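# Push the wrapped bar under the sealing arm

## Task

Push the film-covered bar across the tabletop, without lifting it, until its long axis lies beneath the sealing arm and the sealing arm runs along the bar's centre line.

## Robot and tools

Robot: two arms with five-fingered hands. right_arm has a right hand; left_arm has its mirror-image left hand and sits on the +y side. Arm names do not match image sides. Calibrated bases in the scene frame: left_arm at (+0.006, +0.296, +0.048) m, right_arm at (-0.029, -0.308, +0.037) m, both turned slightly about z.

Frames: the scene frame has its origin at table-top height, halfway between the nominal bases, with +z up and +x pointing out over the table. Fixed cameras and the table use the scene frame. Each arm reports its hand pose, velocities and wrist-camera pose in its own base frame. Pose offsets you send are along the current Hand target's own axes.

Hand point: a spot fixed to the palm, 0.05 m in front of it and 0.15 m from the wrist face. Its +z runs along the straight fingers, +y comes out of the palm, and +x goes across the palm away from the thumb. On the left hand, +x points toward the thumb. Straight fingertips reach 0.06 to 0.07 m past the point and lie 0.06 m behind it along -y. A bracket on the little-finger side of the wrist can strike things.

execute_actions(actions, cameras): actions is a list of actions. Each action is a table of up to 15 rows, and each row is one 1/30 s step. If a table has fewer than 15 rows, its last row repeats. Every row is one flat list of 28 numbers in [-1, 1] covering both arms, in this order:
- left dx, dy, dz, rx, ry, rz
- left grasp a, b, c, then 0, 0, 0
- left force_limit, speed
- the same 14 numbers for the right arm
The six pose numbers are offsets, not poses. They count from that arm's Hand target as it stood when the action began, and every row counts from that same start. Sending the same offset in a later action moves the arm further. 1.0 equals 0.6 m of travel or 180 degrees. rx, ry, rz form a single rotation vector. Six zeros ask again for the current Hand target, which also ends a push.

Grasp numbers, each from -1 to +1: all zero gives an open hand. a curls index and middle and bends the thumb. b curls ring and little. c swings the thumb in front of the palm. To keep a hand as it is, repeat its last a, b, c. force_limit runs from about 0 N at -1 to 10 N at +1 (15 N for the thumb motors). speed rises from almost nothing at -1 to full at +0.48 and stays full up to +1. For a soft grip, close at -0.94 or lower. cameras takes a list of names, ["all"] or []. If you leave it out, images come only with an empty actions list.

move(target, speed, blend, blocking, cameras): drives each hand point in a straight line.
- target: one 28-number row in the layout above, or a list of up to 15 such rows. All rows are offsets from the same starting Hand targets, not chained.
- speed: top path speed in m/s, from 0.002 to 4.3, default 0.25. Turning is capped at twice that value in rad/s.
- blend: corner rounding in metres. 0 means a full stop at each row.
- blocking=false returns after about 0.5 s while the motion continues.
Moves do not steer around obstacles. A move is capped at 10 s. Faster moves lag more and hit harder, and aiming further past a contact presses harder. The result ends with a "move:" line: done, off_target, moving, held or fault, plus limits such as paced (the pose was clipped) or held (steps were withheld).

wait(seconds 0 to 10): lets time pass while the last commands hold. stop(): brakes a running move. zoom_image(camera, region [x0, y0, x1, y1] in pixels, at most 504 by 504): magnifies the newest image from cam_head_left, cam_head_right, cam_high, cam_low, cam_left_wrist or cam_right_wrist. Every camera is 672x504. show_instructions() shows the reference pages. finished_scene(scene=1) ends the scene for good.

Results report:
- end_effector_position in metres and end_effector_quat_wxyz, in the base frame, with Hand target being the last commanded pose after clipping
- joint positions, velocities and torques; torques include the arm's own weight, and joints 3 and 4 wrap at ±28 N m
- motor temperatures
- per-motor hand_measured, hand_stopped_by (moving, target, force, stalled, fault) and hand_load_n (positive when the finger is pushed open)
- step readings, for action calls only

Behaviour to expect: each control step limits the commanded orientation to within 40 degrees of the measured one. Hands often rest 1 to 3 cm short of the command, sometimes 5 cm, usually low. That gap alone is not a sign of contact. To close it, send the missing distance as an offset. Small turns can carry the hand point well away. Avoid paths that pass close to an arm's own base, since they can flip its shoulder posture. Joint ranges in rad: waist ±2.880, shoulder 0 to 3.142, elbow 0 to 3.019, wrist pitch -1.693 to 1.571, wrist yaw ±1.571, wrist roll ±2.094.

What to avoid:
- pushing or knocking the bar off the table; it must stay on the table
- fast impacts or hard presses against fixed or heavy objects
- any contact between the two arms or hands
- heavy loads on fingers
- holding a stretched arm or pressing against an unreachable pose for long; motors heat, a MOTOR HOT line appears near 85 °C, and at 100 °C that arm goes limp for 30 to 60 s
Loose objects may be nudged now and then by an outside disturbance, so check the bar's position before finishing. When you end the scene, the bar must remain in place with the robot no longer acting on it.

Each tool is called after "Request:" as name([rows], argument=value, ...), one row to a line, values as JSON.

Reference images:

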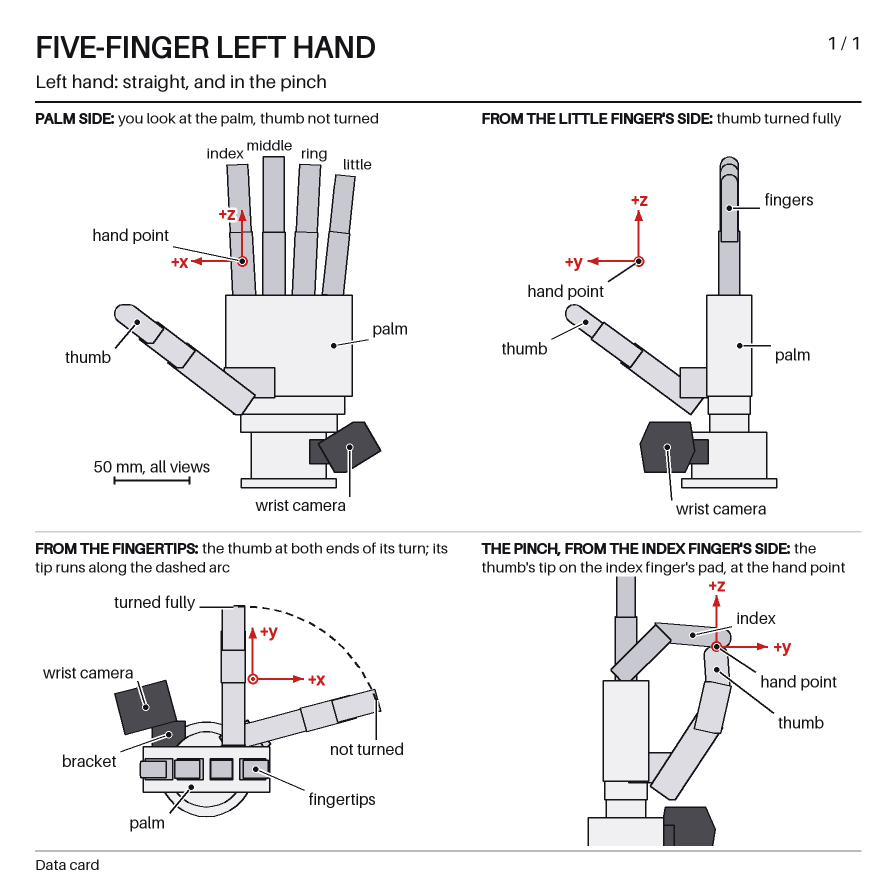

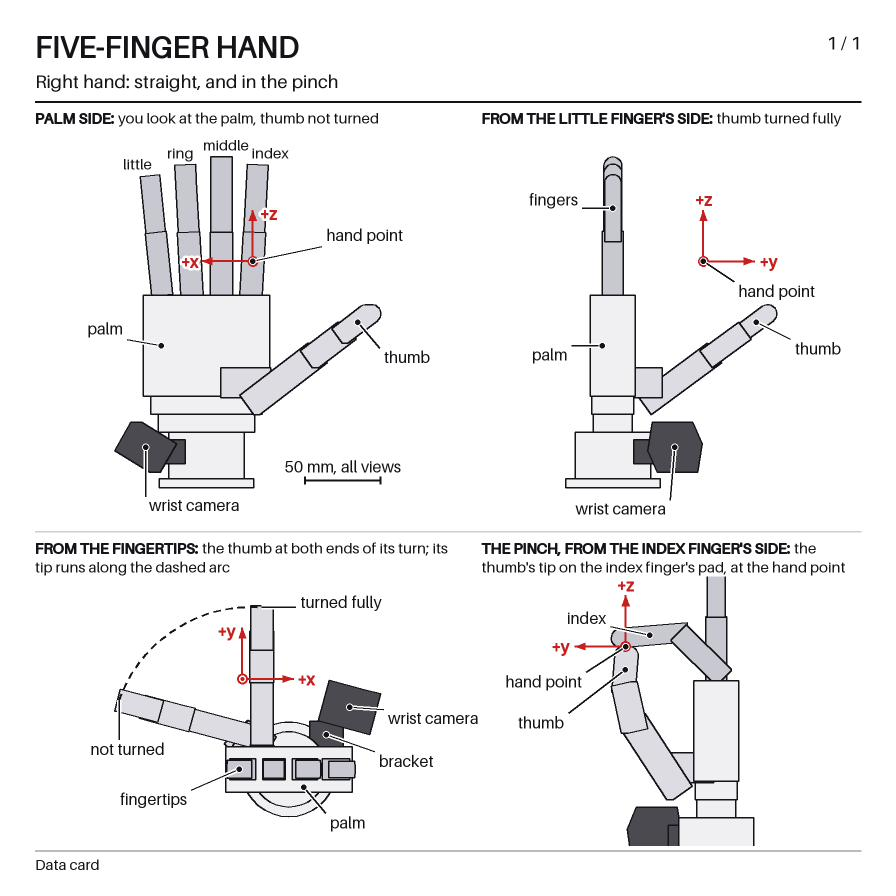

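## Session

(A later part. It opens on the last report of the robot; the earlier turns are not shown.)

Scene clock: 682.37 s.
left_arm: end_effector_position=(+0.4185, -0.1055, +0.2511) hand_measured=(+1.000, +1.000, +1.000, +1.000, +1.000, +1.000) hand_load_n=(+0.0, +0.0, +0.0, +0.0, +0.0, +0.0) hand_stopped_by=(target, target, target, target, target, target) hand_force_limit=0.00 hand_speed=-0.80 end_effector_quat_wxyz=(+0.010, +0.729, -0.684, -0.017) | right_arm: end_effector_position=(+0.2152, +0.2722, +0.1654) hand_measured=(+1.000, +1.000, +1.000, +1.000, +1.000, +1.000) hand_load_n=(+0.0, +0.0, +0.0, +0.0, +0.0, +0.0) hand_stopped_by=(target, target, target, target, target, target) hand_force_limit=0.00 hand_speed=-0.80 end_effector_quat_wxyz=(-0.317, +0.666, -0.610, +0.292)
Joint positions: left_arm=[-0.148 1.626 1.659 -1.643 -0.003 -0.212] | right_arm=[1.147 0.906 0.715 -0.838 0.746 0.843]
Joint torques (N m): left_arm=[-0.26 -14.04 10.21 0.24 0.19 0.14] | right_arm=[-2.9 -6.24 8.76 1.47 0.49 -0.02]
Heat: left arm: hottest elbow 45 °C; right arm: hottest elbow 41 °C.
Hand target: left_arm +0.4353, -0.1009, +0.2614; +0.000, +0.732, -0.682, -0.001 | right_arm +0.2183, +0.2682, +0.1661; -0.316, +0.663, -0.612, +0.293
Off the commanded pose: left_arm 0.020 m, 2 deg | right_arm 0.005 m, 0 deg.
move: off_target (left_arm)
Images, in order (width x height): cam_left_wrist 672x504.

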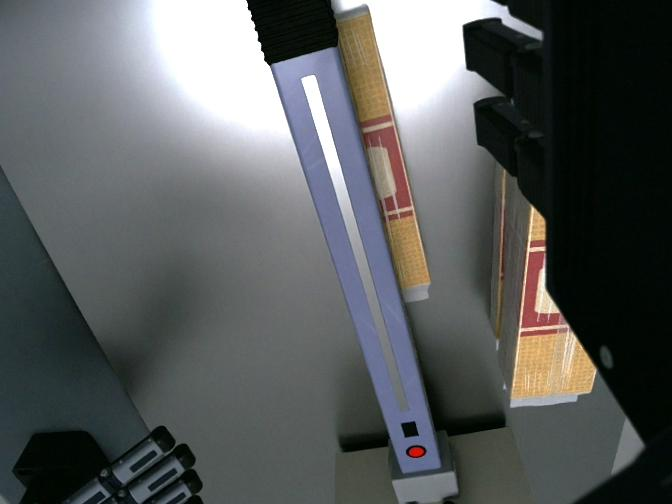

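Request:
move([
  [0.281,0,0,0,0,-0.0056,0,0,0,0,0,0,0,-0.8,0,0,0,0,0,0,0,0,0,0,0,0,0,-0.8],
  [0.281,0,0.2,0,0,-0.0056,0,0,0,0,0,0,0,-0.8,0,0,0,0,0,0,0,0,0,0,0,0,0,-0.8],
], speed=0.2, blend=[0.03, 0], cameras=["cam_high","cam_left_wrist","cam_head_left"])

Scene clock: 772.57 s.
left_arm: end_effector_position=(+0.4474, -0.2627, +0.1431) hand_measured=(+1.000, +1.000, +1.000, +1.000, +1.000, +1.000) hand_load_n=(+0.0, +0.0, +0.0, +0.0, +0.0, +0.0) hand_stopped_by=(target, target, target, target, target, target) hand_force_limit=0.00 hand_speed=-0.80 end_effector_quat_wxyz=(+0.001, +0.738, -0.674, -0.003) | right_arm: end_effector_position=(+0.2152, +0.2722, +0.1654) hand_measured=(+1.000, +1.000, +1.000, +1.000, +1.000, +1.000) hand_load_n=(+0.0, +0.0, +0.0, +0.0, +0.0, +0.0) hand_stopped_by=(target, target, target, target, target, target) hand_force_limit=0.00 hand_speed=-0.80 end_effector_quat_wxyz=(-0.317, +0.666, -0.610, +0.292)
Joint positions: left_arm=[-0.421 1.816 1.63 -1.392 0.001 -0.512] | right_arm=[1.147 0.906 0.715 -0.838 0.746 0.843]
Joint torques (N m): left_arm=[-2.14 -17.96 6.6 0.53 0.11 -0.01] | right_arm=[-1.14 -7.18 8.94 1.69 0.44 -0.04]
Motor temperatures (°C): left_arm=[31 33 50 30 28 29] | right_arm=[32 30 41 31 30 30]
Heat: left arm: hottest elbow 50 °C; right arm: hottest elbow 41 °C.
Hand target: left_arm +0.4472, -0.2690, +0.1414; +0.000, +0.738, -0.675, -0.001 | right_arm +0.2183, +0.2682, +0.1661; -0.316, +0.663, -0.612, +0.293
Off the commanded pose: left_arm 0.007 m, 0 deg | right_arm 0.005 m, 0 deg.
move: done
Images, in order (width x height): cam_head_left 672x504, cam_high 672x504, cam_left_wrist 672x504.

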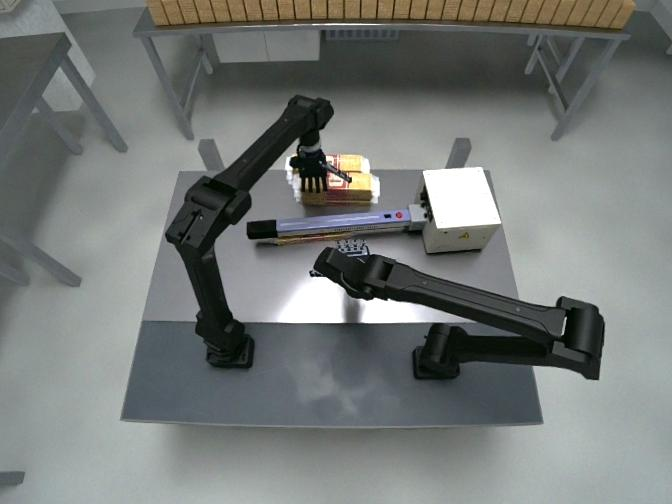

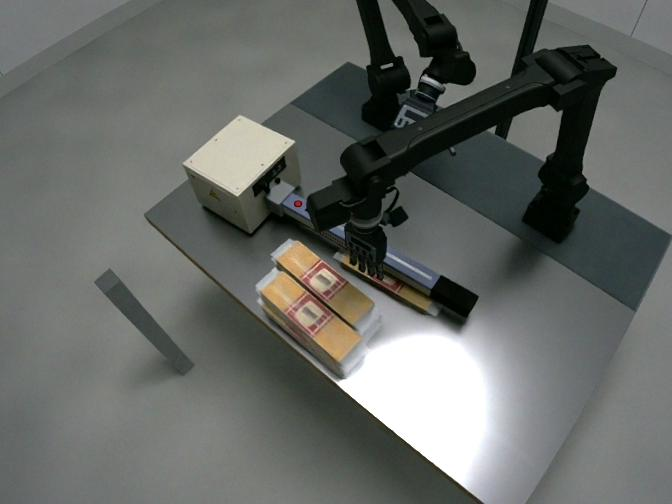

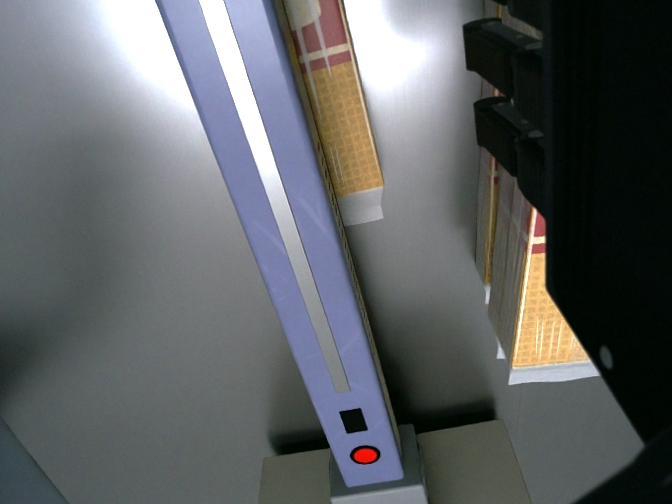

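Request:
zoom_image(camera="cam_high", region=[250, 180, 490, 370])

Request:
zoom_image(camera="cam_left_wrist", region=[250, 0, 672, 300])

Scaled by 2.100 from the camera's 672x504 image, which has a finer 960x720 frame.

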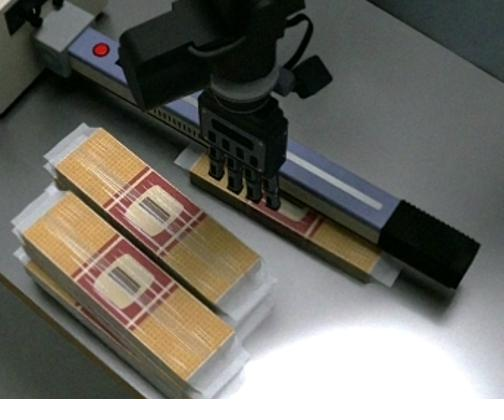

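Scaled by 1.194 from the camera's 672x504 image, which has a finer 960x720 frame.

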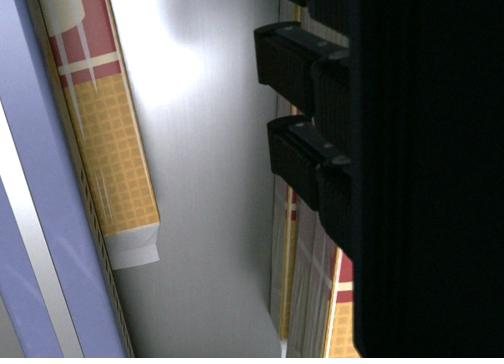

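Request:
move([
  [-0.0033,0.0365,0,0,0,0,0,0,0,0,0,0,0,-0.8,0,0,0,0,0,0,0,0,0,0,0,0,0,-0.8],
  [-0.0033,0.0365,0.1,0,0,0,0,0,0,0,0,0,0,-0.8,0,0,0,0,0,0,0,0,0,0,0,0,0,-0.8],
], speed=0.1, blend=[0.01, 0], cameras=["cam_high","cam_left_wrist"])

Request:
zoom_image(camera="cam_high", region=[290, 200, 450, 330])

Scene clock: 783.97 s.
left_arm: end_effector_position=(+0.4281, -0.2620, +0.0891) hand_measured=(+1.000, +1.000, +1.000, +1.000, +1.000, +1.000) hand_load_n=(+0.0, +0.0, +0.0, +0.0, +0.5, +0.0) hand_stopped_by=(target, target, target, target, target, target) hand_force_limit=0.00 hand_speed=-0.80 end_effector_quat_wxyz=(-0.001, +0.740, -0.673, +0.003) | right_arm: end_effector_position=(+0.2152, +0.2722, +0.1654) hand_measured=(+1.000, +1.000, +1.000, +1.000, +1.000, +1.000) hand_load_n=(+0.0, +0.0, +0.0, +0.0, +0.0, +0.0) hand_stopped_by=(target, target, target, target, target, target) hand_force_limit=0.00 hand_speed=-0.80 end_effector_quat_wxyz=(-0.317, +0.666, -0.610, +0.292)
Joint positions: left_arm=[-0.434 1.797 1.459 -1.226 0.001 -0.529] | right_arm=[1.147 0.906 0.715 -0.838 0.746 0.843]
Joint torques (N m): left_arm=[-2.49 -16.32 6.12 0.5 0.11 -0.01] | right_arm=[-2.49 -6.77 8.8 1.44 0.41 0]
Heat: left arm: hottest elbow 48 °C; right arm: hottest elbow 41 °C.
Hand target: left_arm +0.4252, -0.2689, +0.0814; +0.000, +0.738, -0.675, +0.000 | right_arm +0.2183, +0.2682, +0.1661; -0.316, +0.663, -0.612, +0.293
Off the commanded pose: left_arm 0.011 m, 1 deg | right_arm 0.005 m, 0 deg.
move: off_target (left_arm)
Images, in order (width x height): cam_high 672x504, cam_left_wrist 672x504.

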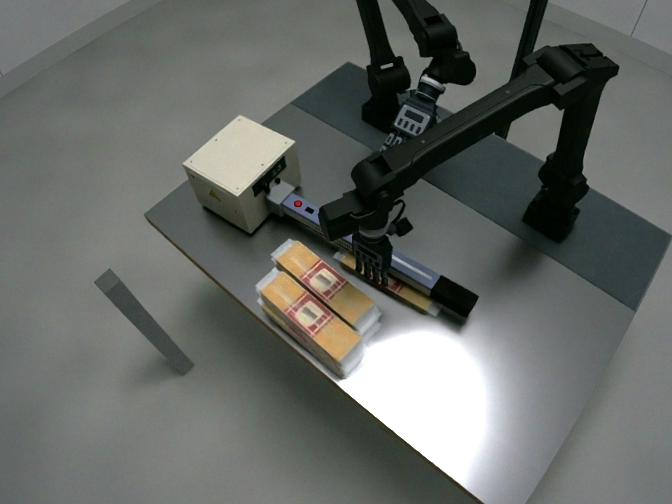

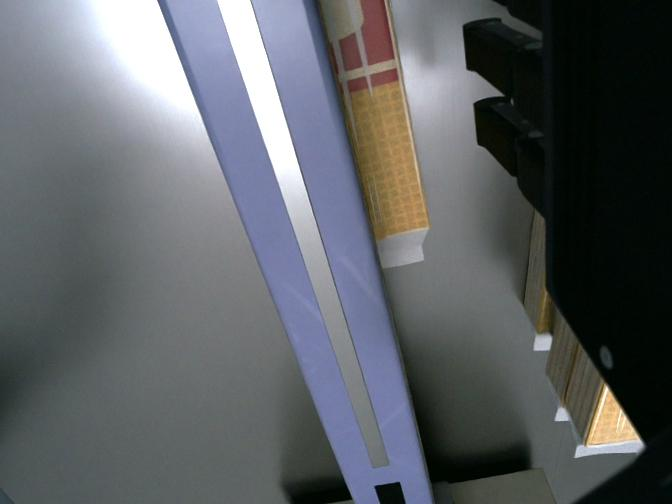

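Scaled by 3.150 from the camera's 672x504 image, which has a finer 960x720 frame.

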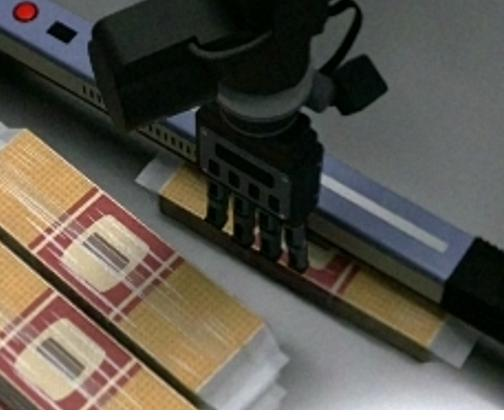

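Request:
move(target=[0,0,0.092,0,0,0,0,0,0,0,0,0,0,-0.8,0,0,0,0,0,0,0,0,0,0,0,0,0,-0.8], speed=0.06, cameras=["cam_high","cam_left_wrist"])

Request:
zoom_image(camera="cam_high", region=[290, 200, 450, 330])

Scene clock: 796.57 s.
left_arm: end_effector_position=(+0.4283, -0.2621, +0.0326) hand_measured=(+1.000, +1.000, +1.000, +1.000, +1.000, +1.000) hand_load_n=(+0.0, +0.0, +0.0, +0.0, +0.0, +0.0) hand_stopped_by=(target, target, target, target, target, target) hand_force_limit=0.00 hand_speed=-0.80 end_effector_quat_wxyz=(+0.000, +0.740, -0.673, +0.002) | right_arm: end_effector_position=(+0.2152, +0.2722, +0.1654) hand_measured=(+1.000, +1.000, +1.000, +1.000, +1.000, +1.000) hand_load_n=(+0.0, +0.0, +0.0, +0.0, +0.0, +0.0) hand_stopped_by=(target, target, target, target, target, target) hand_force_limit=0.00 hand_speed=-0.80 end_effector_quat_wxyz=(-0.317, +0.666, -0.610, +0.292)
Joint positions: left_arm=[-0.434 1.857 1.385 -1.095 0.001 -0.529] | right_arm=[1.147 0.906 0.715 -0.838 0.746 0.843]
Joint torques (N m): left_arm=[-2.61 -16.91 5.85 0.55 0.11 -0.02] | right_arm=[-1.9 -6.07 8.68 1.32 0.45 0]
Heat: left arm: hottest elbow 46 °C; right arm: hottest elbow 41 °C.
Hand target: left_arm +0.4251, -0.2689, +0.0262; +0.000, +0.738, -0.675, -0.001 | right_arm +0.2183, +0.2682, +0.1661; -0.316, +0.663, -0.612, +0.293
Off the commanded pose: left_arm 0.010 m, 0 deg | right_arm 0.005 m, 0 deg.
move: done
Images, in order (width x height): cam_high 672x504, cam_left_wrist 672x504.

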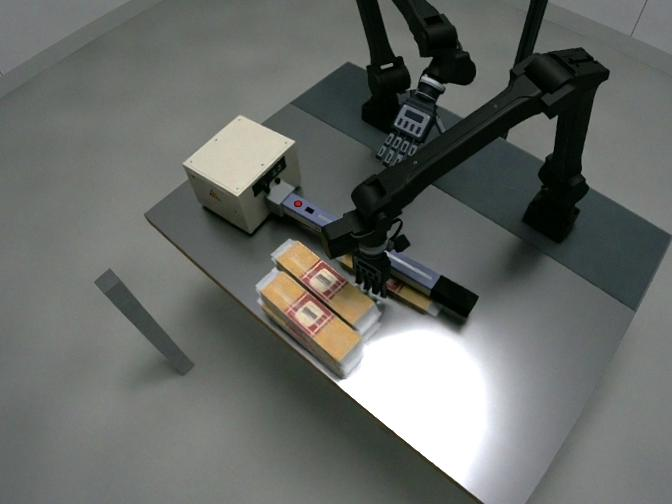

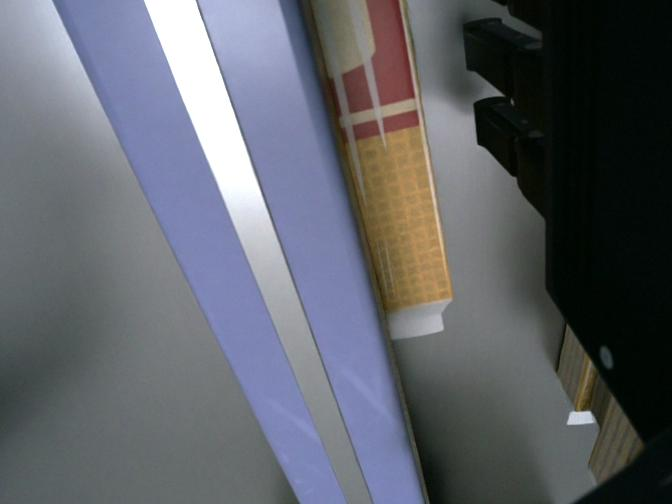

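Scaled by 3.150 from the camera's 672x504 image, which has a finer 960x720 frame.

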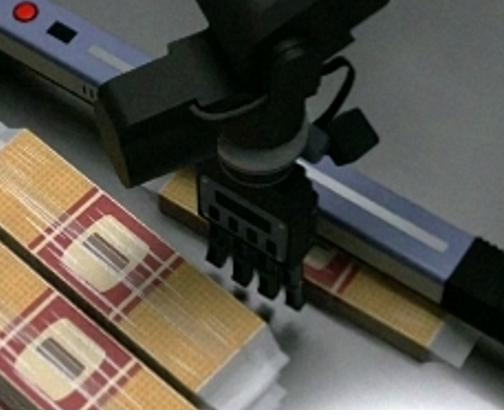

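Request:
move(target=[0,0.0583,0,0,0,0,0,0,0,0,0,0,0,-0.8,0,0,0,0,0,0,0,0,0,0,0,0,0,-0.8], speed=0.06, cameras=["cam_high","cam_left_wrist"])

Request:
zoom_image(camera="cam_high", region=[290, 200, 450, 330])

Scene clock: 802.03 s.
left_arm: end_effector_position=(+0.3960, -0.2638, +0.0208) hand_measured=(+1.000, +1.000, +1.000, +1.000, +1.000, +1.000) hand_load_n=(+0.0, +0.0, +0.0, +0.0, +0.0, +0.0) hand_stopped_by=(target, target, target, target, target, target) hand_force_limit=0.00 hand_speed=-0.80 end_effector_quat_wxyz=(+0.001, +0.740, -0.672, -0.007) | right_arm: end_effector_position=(+0.2152, +0.2722, +0.1654) hand_measured=(+1.000, +1.000, +1.000, +1.000, +1.000, +1.000) hand_load_n=(+0.0, +0.0, +0.0, +0.0, -0.5, +0.0) hand_stopped_by=(target, target, target, target, target, target) hand_force_limit=0.00 hand_speed=-0.80 end_effector_quat_wxyz=(-0.317, +0.666, -0.610, +0.292)
Joint positions: left_arm=[-0.465 1.818 1.29 -1.056 -0.003 -0.561] | right_arm=[1.147 0.906 0.715 -0.838 0.746 0.843]
Joint torques (N m): left_arm=[-2.96 -18.43 5.27 0.32 0.23 -0.03] | right_arm=[-1.9 -6.12 8.79 1.36 0.52 -0.04]
Motor temperatures (°C): left_arm=[31 33 45 30 28 29] | right_arm=[32 30 41 31 30 30]
Heat: left arm: hottest elbow 45 °C; right arm: hottest elbow 41 °C.
Hand target: left_arm +0.3902, -0.2720, +0.0263; +0.000, +0.738, -0.675, +0.000 | right_arm +0.2183, +0.2682, +0.1661; -0.316, +0.663, -0.612, +0.293
Off the commanded pose: left_arm 0.011 m, 1 deg | right_arm 0.005 m, 0 deg.
move: off_target (left_arm)
Images, in order (width x height): cam_high 672x504, cam_left_wrist 672x504.

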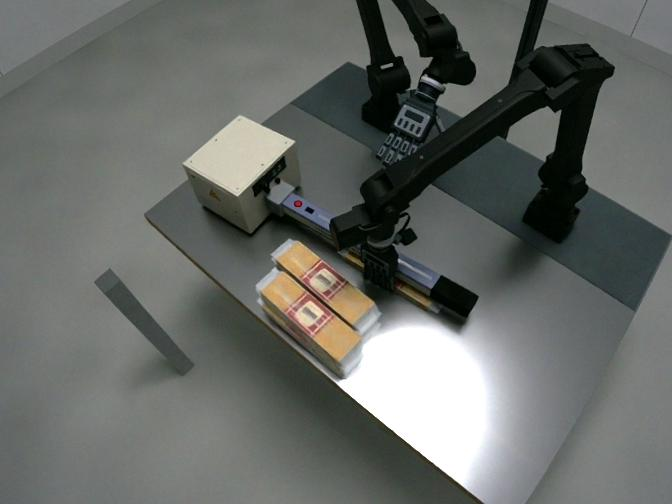

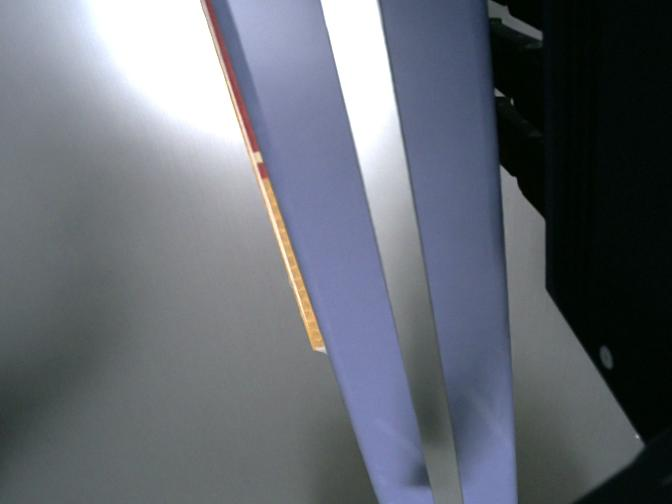

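Scaled by 3.150 from the camera's 672x504 image, which has a finer 960x720 frame.

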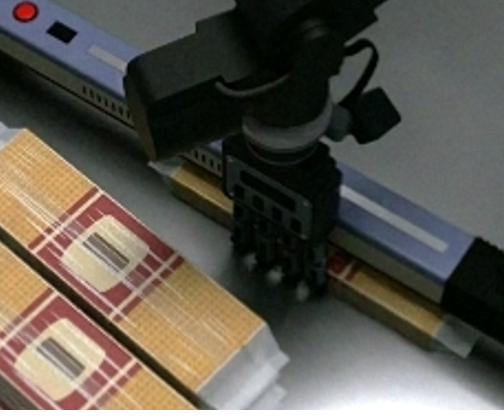

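Request:
zoom_image(camera="cam_high", region=[330, 230, 450, 330])

Request:
zoom_image(camera="cam_left_wrist", region=[180, 0, 530, 380])

Scaled by 4.200 from the camera's 672x504 image, which has a finer 960x720 frame.

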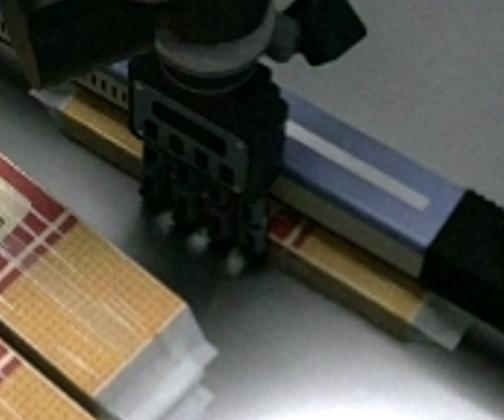

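Scaled by 1.326 from the camera's 672x504 image, which has a finer 960x720 frame.

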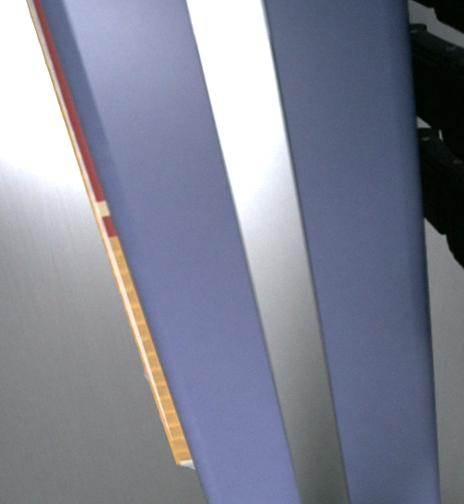

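Request:
move([
  [0,-0.06,0,0,0,0,0,0,0,0,0,0,0,-0.8,0,0,0,0,0,0,0,0,0,0,0,0,0,-0.8],
  [0,-0.06,-0.392,0,0,0,0,0,0,0,0,0,0,-0.8,0,0,0,0,0,0,0,0,0,0,0,0,0,-0.8],
  [-0.282,-0.042,-0.392,0,0,0,0,0,0,0,0,0,0,-0.8,0,0,0,0,0,0,0,0,0,0,0,0,0,-0.8],
], speed=[0.1, 0.2, 0.2], blend=[0.005, 0.04, 0], cameras=["cam_high","cam_left_wrist"])

Request:
zoom_image(camera="cam_left_wrist", region=[230, 0, 480, 200])

Request:
zoom_image(camera="cam_left_wrist", region=[280, 160, 530, 360])

Request:
zoom_image(camera="cam_high", region=[330, 240, 450, 330])

Scene clock: 826.67 s.
left_arm: end_effector_position=(+0.4003, -0.1062, +0.2570) hand_measured=(+1.000, +1.000, +1.000, +1.000, +1.000, +1.000) hand_load_n=(+0.0, +0.0, +0.0, +0.0, +0.0, +0.0) hand_stopped_by=(target, target, target, target, target, target) hand_force_limit=0.00 hand_speed=-0.80 end_effector_quat_wxyz=(+0.005, +0.737, -0.676, -0.010) | right_arm: end_effector_position=(+0.2152, +0.2722, +0.1654) hand_measured=(+1.000, +1.000, +1.000, +1.000, +1.000, +1.000) hand_load_n=(+0.0, +0.0, +0.0, +0.0, -0.5, -0.5) hand_stopped_by=(target, target, target, target, target, target) hand_force_limit=0.00 hand_speed=-0.80 end_effector_quat_wxyz=(-0.317, +0.666, -0.610, +0.292)
Joint positions: left_arm=[-0.152 1.564 1.601 -1.63 -0.003 -0.239] | right_arm=[1.147 0.906 0.715 -0.838 0.746 0.843]
Joint torques (N m): left_arm=[-0.67 -15.56 6.43 0.5 0.2 0.12] | right_arm=[-2.55 -6.36 8.83 1.36 0.53 -0.02]
Heat: left arm: hottest elbow 43 °C; right arm: hottest elbow 41 °C.
Hand target: left_arm +0.4005, -0.1015, +0.2614; +0.000, +0.738, -0.675, -0.001 | right_arm +0.2183, +0.2682, +0.1661; -0.316, +0.663, -0.612, +0.293
Off the commanded pose: left_arm 0.007 m, 1 deg | right_arm 0.005 m, 0 deg.
move: done
Images, in order (width x height): cam_high 672x504, cam_left_wrist 672x504.

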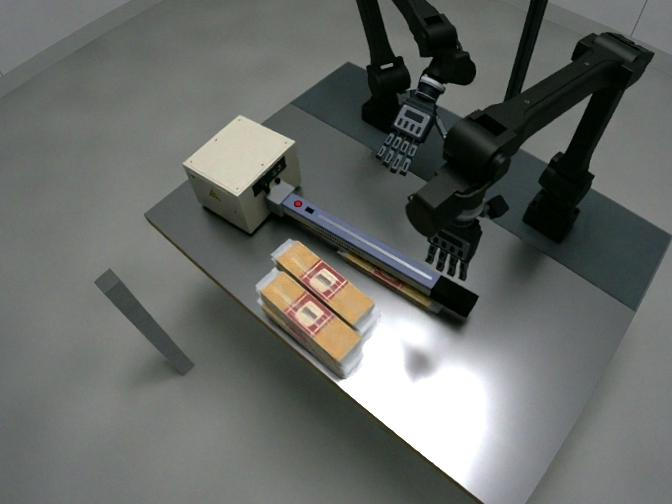

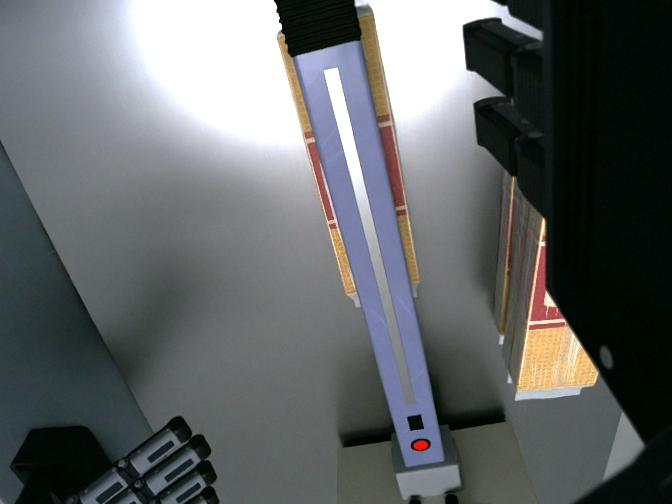

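Scaled by 2.016 from the camera's 672x504 image, which has a finer 960x720 frame.

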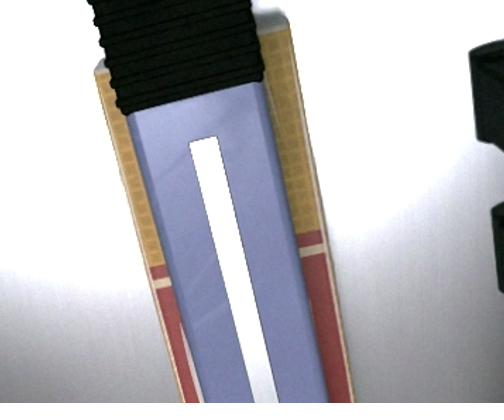

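Scaled by 2.016 from the camera's 672x504 image, which has a finer 960x720 frame.

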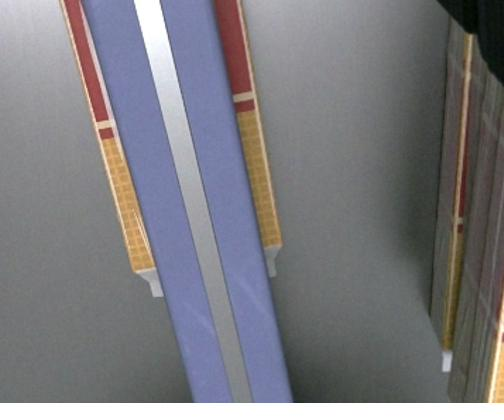

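Scaled by 4.200 from the camera's 672x504 image, which has a finer 960x720 frame.

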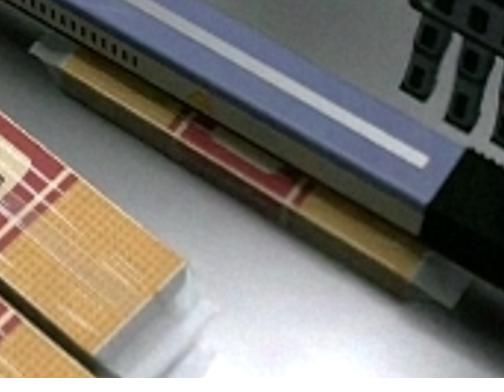

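Request:
zoom_image(camera="cam_left_wrist", region=[380, 200, 450, 250])

Request:
zoom_image(camera="cam_left_wrist", region=[310, 200, 380, 250])

Request:
zoom_image(camera="cam_left_wrist", region=[340, 280, 440, 460])

Scaled by 7.200 from the camera's 672x504 image, which has a finer 960x720 frame.

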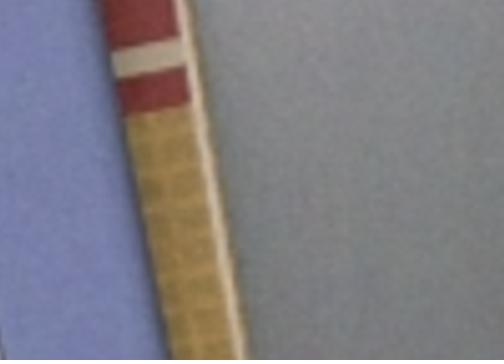

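Scaled by 7.200 from the camera's 672x504 image, which has a finer 960x720 frame.

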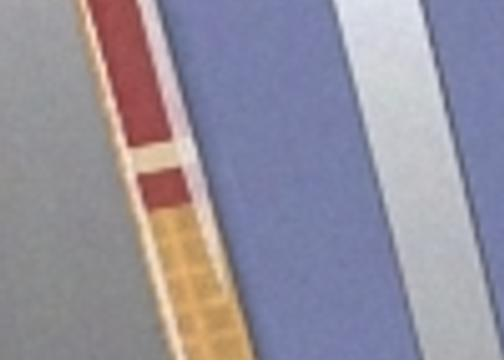

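Scaled by 2.800 from the camera's 672x504 image, which has a finer 960x720 frame.

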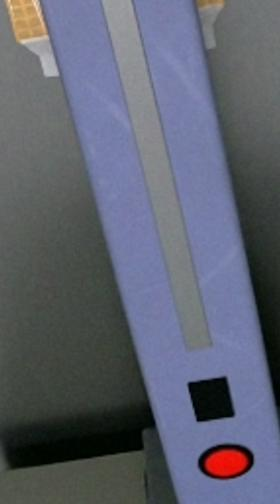

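Request:
zoom_image(camera="cam_left_wrist", region=[330, 400, 530, 504])

Request:
zoom_image(camera="cam_left_wrist", region=[480, 160, 620, 410])

Scaled by 2.520 from the camera's 672x504 image, which has a finer 960x720 frame.

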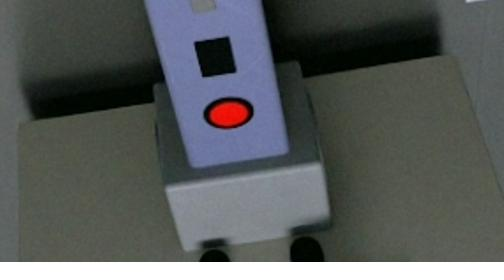

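Scaled by 2.016 from the camera's 672x504 image, which has a finer 960x720 frame.

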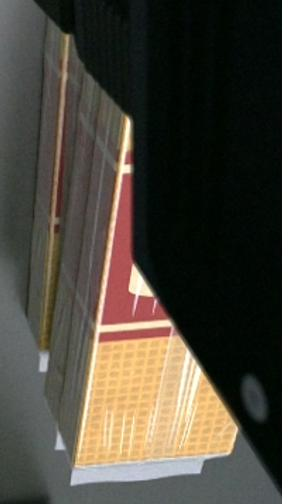

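Request:
move(target=[-0.0036,0.04,0,0,0,0,0,0,0,0,0,0,0,-0.8,0,0,0,0,0,0,0,0,0,0,0,0,0,-0.8], speed=0.1, cameras=["cam_left_wrist","cam_head_left"])

Request:
zoom_image(camera="cam_left_wrist", region=[280, 0, 480, 160])

Request:
zoom_image(camera="cam_left_wrist", region=[320, 150, 520, 310])

Request:
zoom_image(camera="cam_left_wrist", region=[300, 400, 560, 504])

Scene clock: 870.00 s.
left_arm: end_effector_position=(+0.3762, -0.1025, +0.2587) hand_measured=(+1.000, +1.000, +1.000, +1.000, +1.000, +1.000) hand_load_n=(+0.0, +0.0, +0.0, +0.0, -0.5, +0.0) hand_stopped_by=(target, target, target, target, target, target) hand_force_limit=0.00 hand_speed=-0.80 end_effector_quat_wxyz=(+0.004, +0.737, -0.676, -0.008) | right_arm: end_effector_position=(+0.2152, +0.2722, +0.1654) hand_measured=(+1.000, +1.000, +1.000, +1.000, +1.000, +1.000) hand_load_n=(+0.0, +0.0, +0.0, +0.0, +0.0, +0.0) hand_stopped_by=(target, target, target, target, target, target) hand_force_limit=0.00 hand_speed=-0.80 end_effector_quat_wxyz=(-0.317, +0.666, -0.610, +0.292)
Joint positions: left_arm=[-0.152 1.497 1.531 -1.622 -0.002 -0.238] | right_arm=[1.147 0.906 0.715 -0.838 0.746 0.843]
Joint torques (N m): left_arm=[-1.26 -14.21 6.45 0.47 0.2 0.08] | right_arm=[-2.26 -6.53 8.8 1.58 0.48 0]
Heat: left arm: hottest elbow 43 °C; right arm: hottest elbow 41 °C.
Hand target: left_arm +0.3764, -0.1014, +0.2616; +0.000, +0.738, -0.675, +0.000 | right_arm +0.2183, +0.2682, +0.1661; -0.316, +0.663, -0.612, +0.293
Off the commanded pose: left_arm 0.003 m, 1 deg | right_arm 0.005 m, 0 deg.
move: done
Images, in order (width x height): cam_head_left 672x504, cam_left_wrist 672x504.

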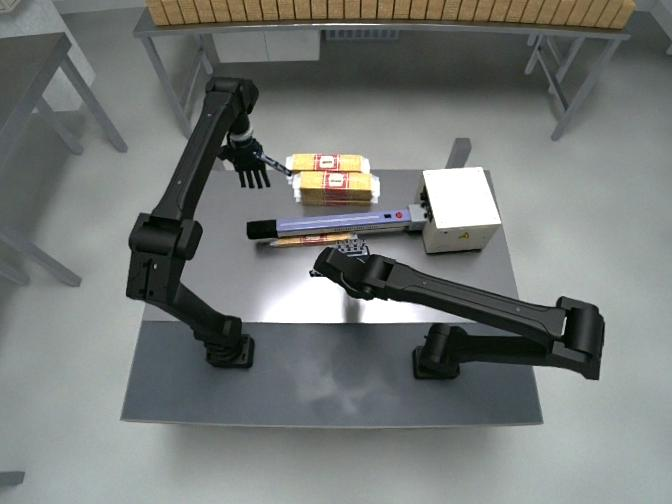

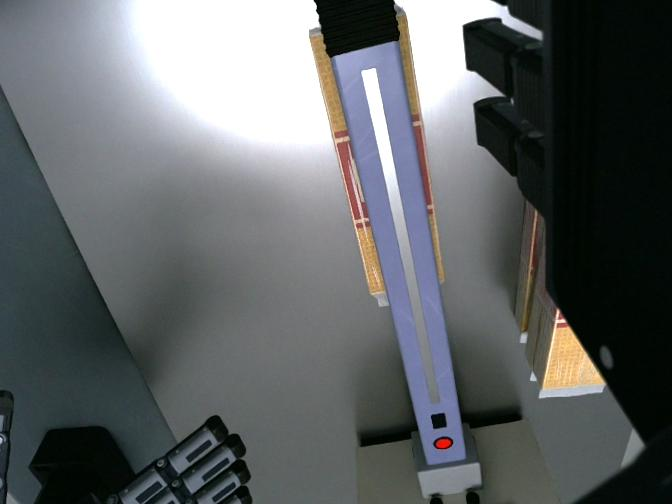

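Scaled by 2.520 from the camera's 672x504 image, which has a finer 960x720 frame.

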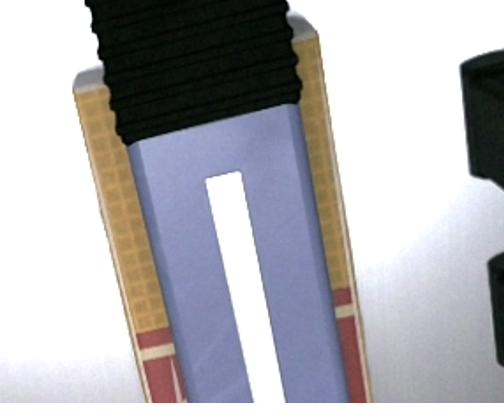

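Scaled by 2.520 from the camera's 672x504 image, which has a finer 960x720 frame.

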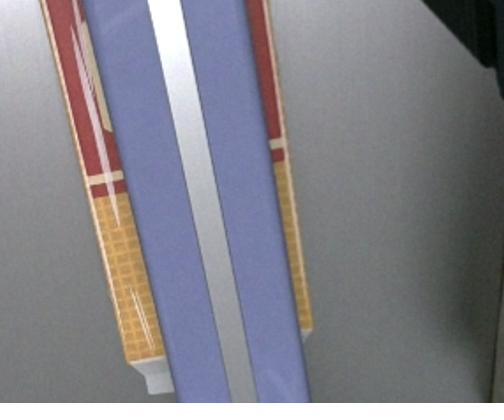

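Scaled by 1.938 from the camera's 672x504 image, which has a finer 960x720 frame.

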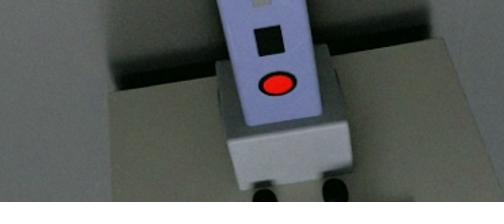

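Request:
finished_scene(scene=1)

The scene is finished: the task was done.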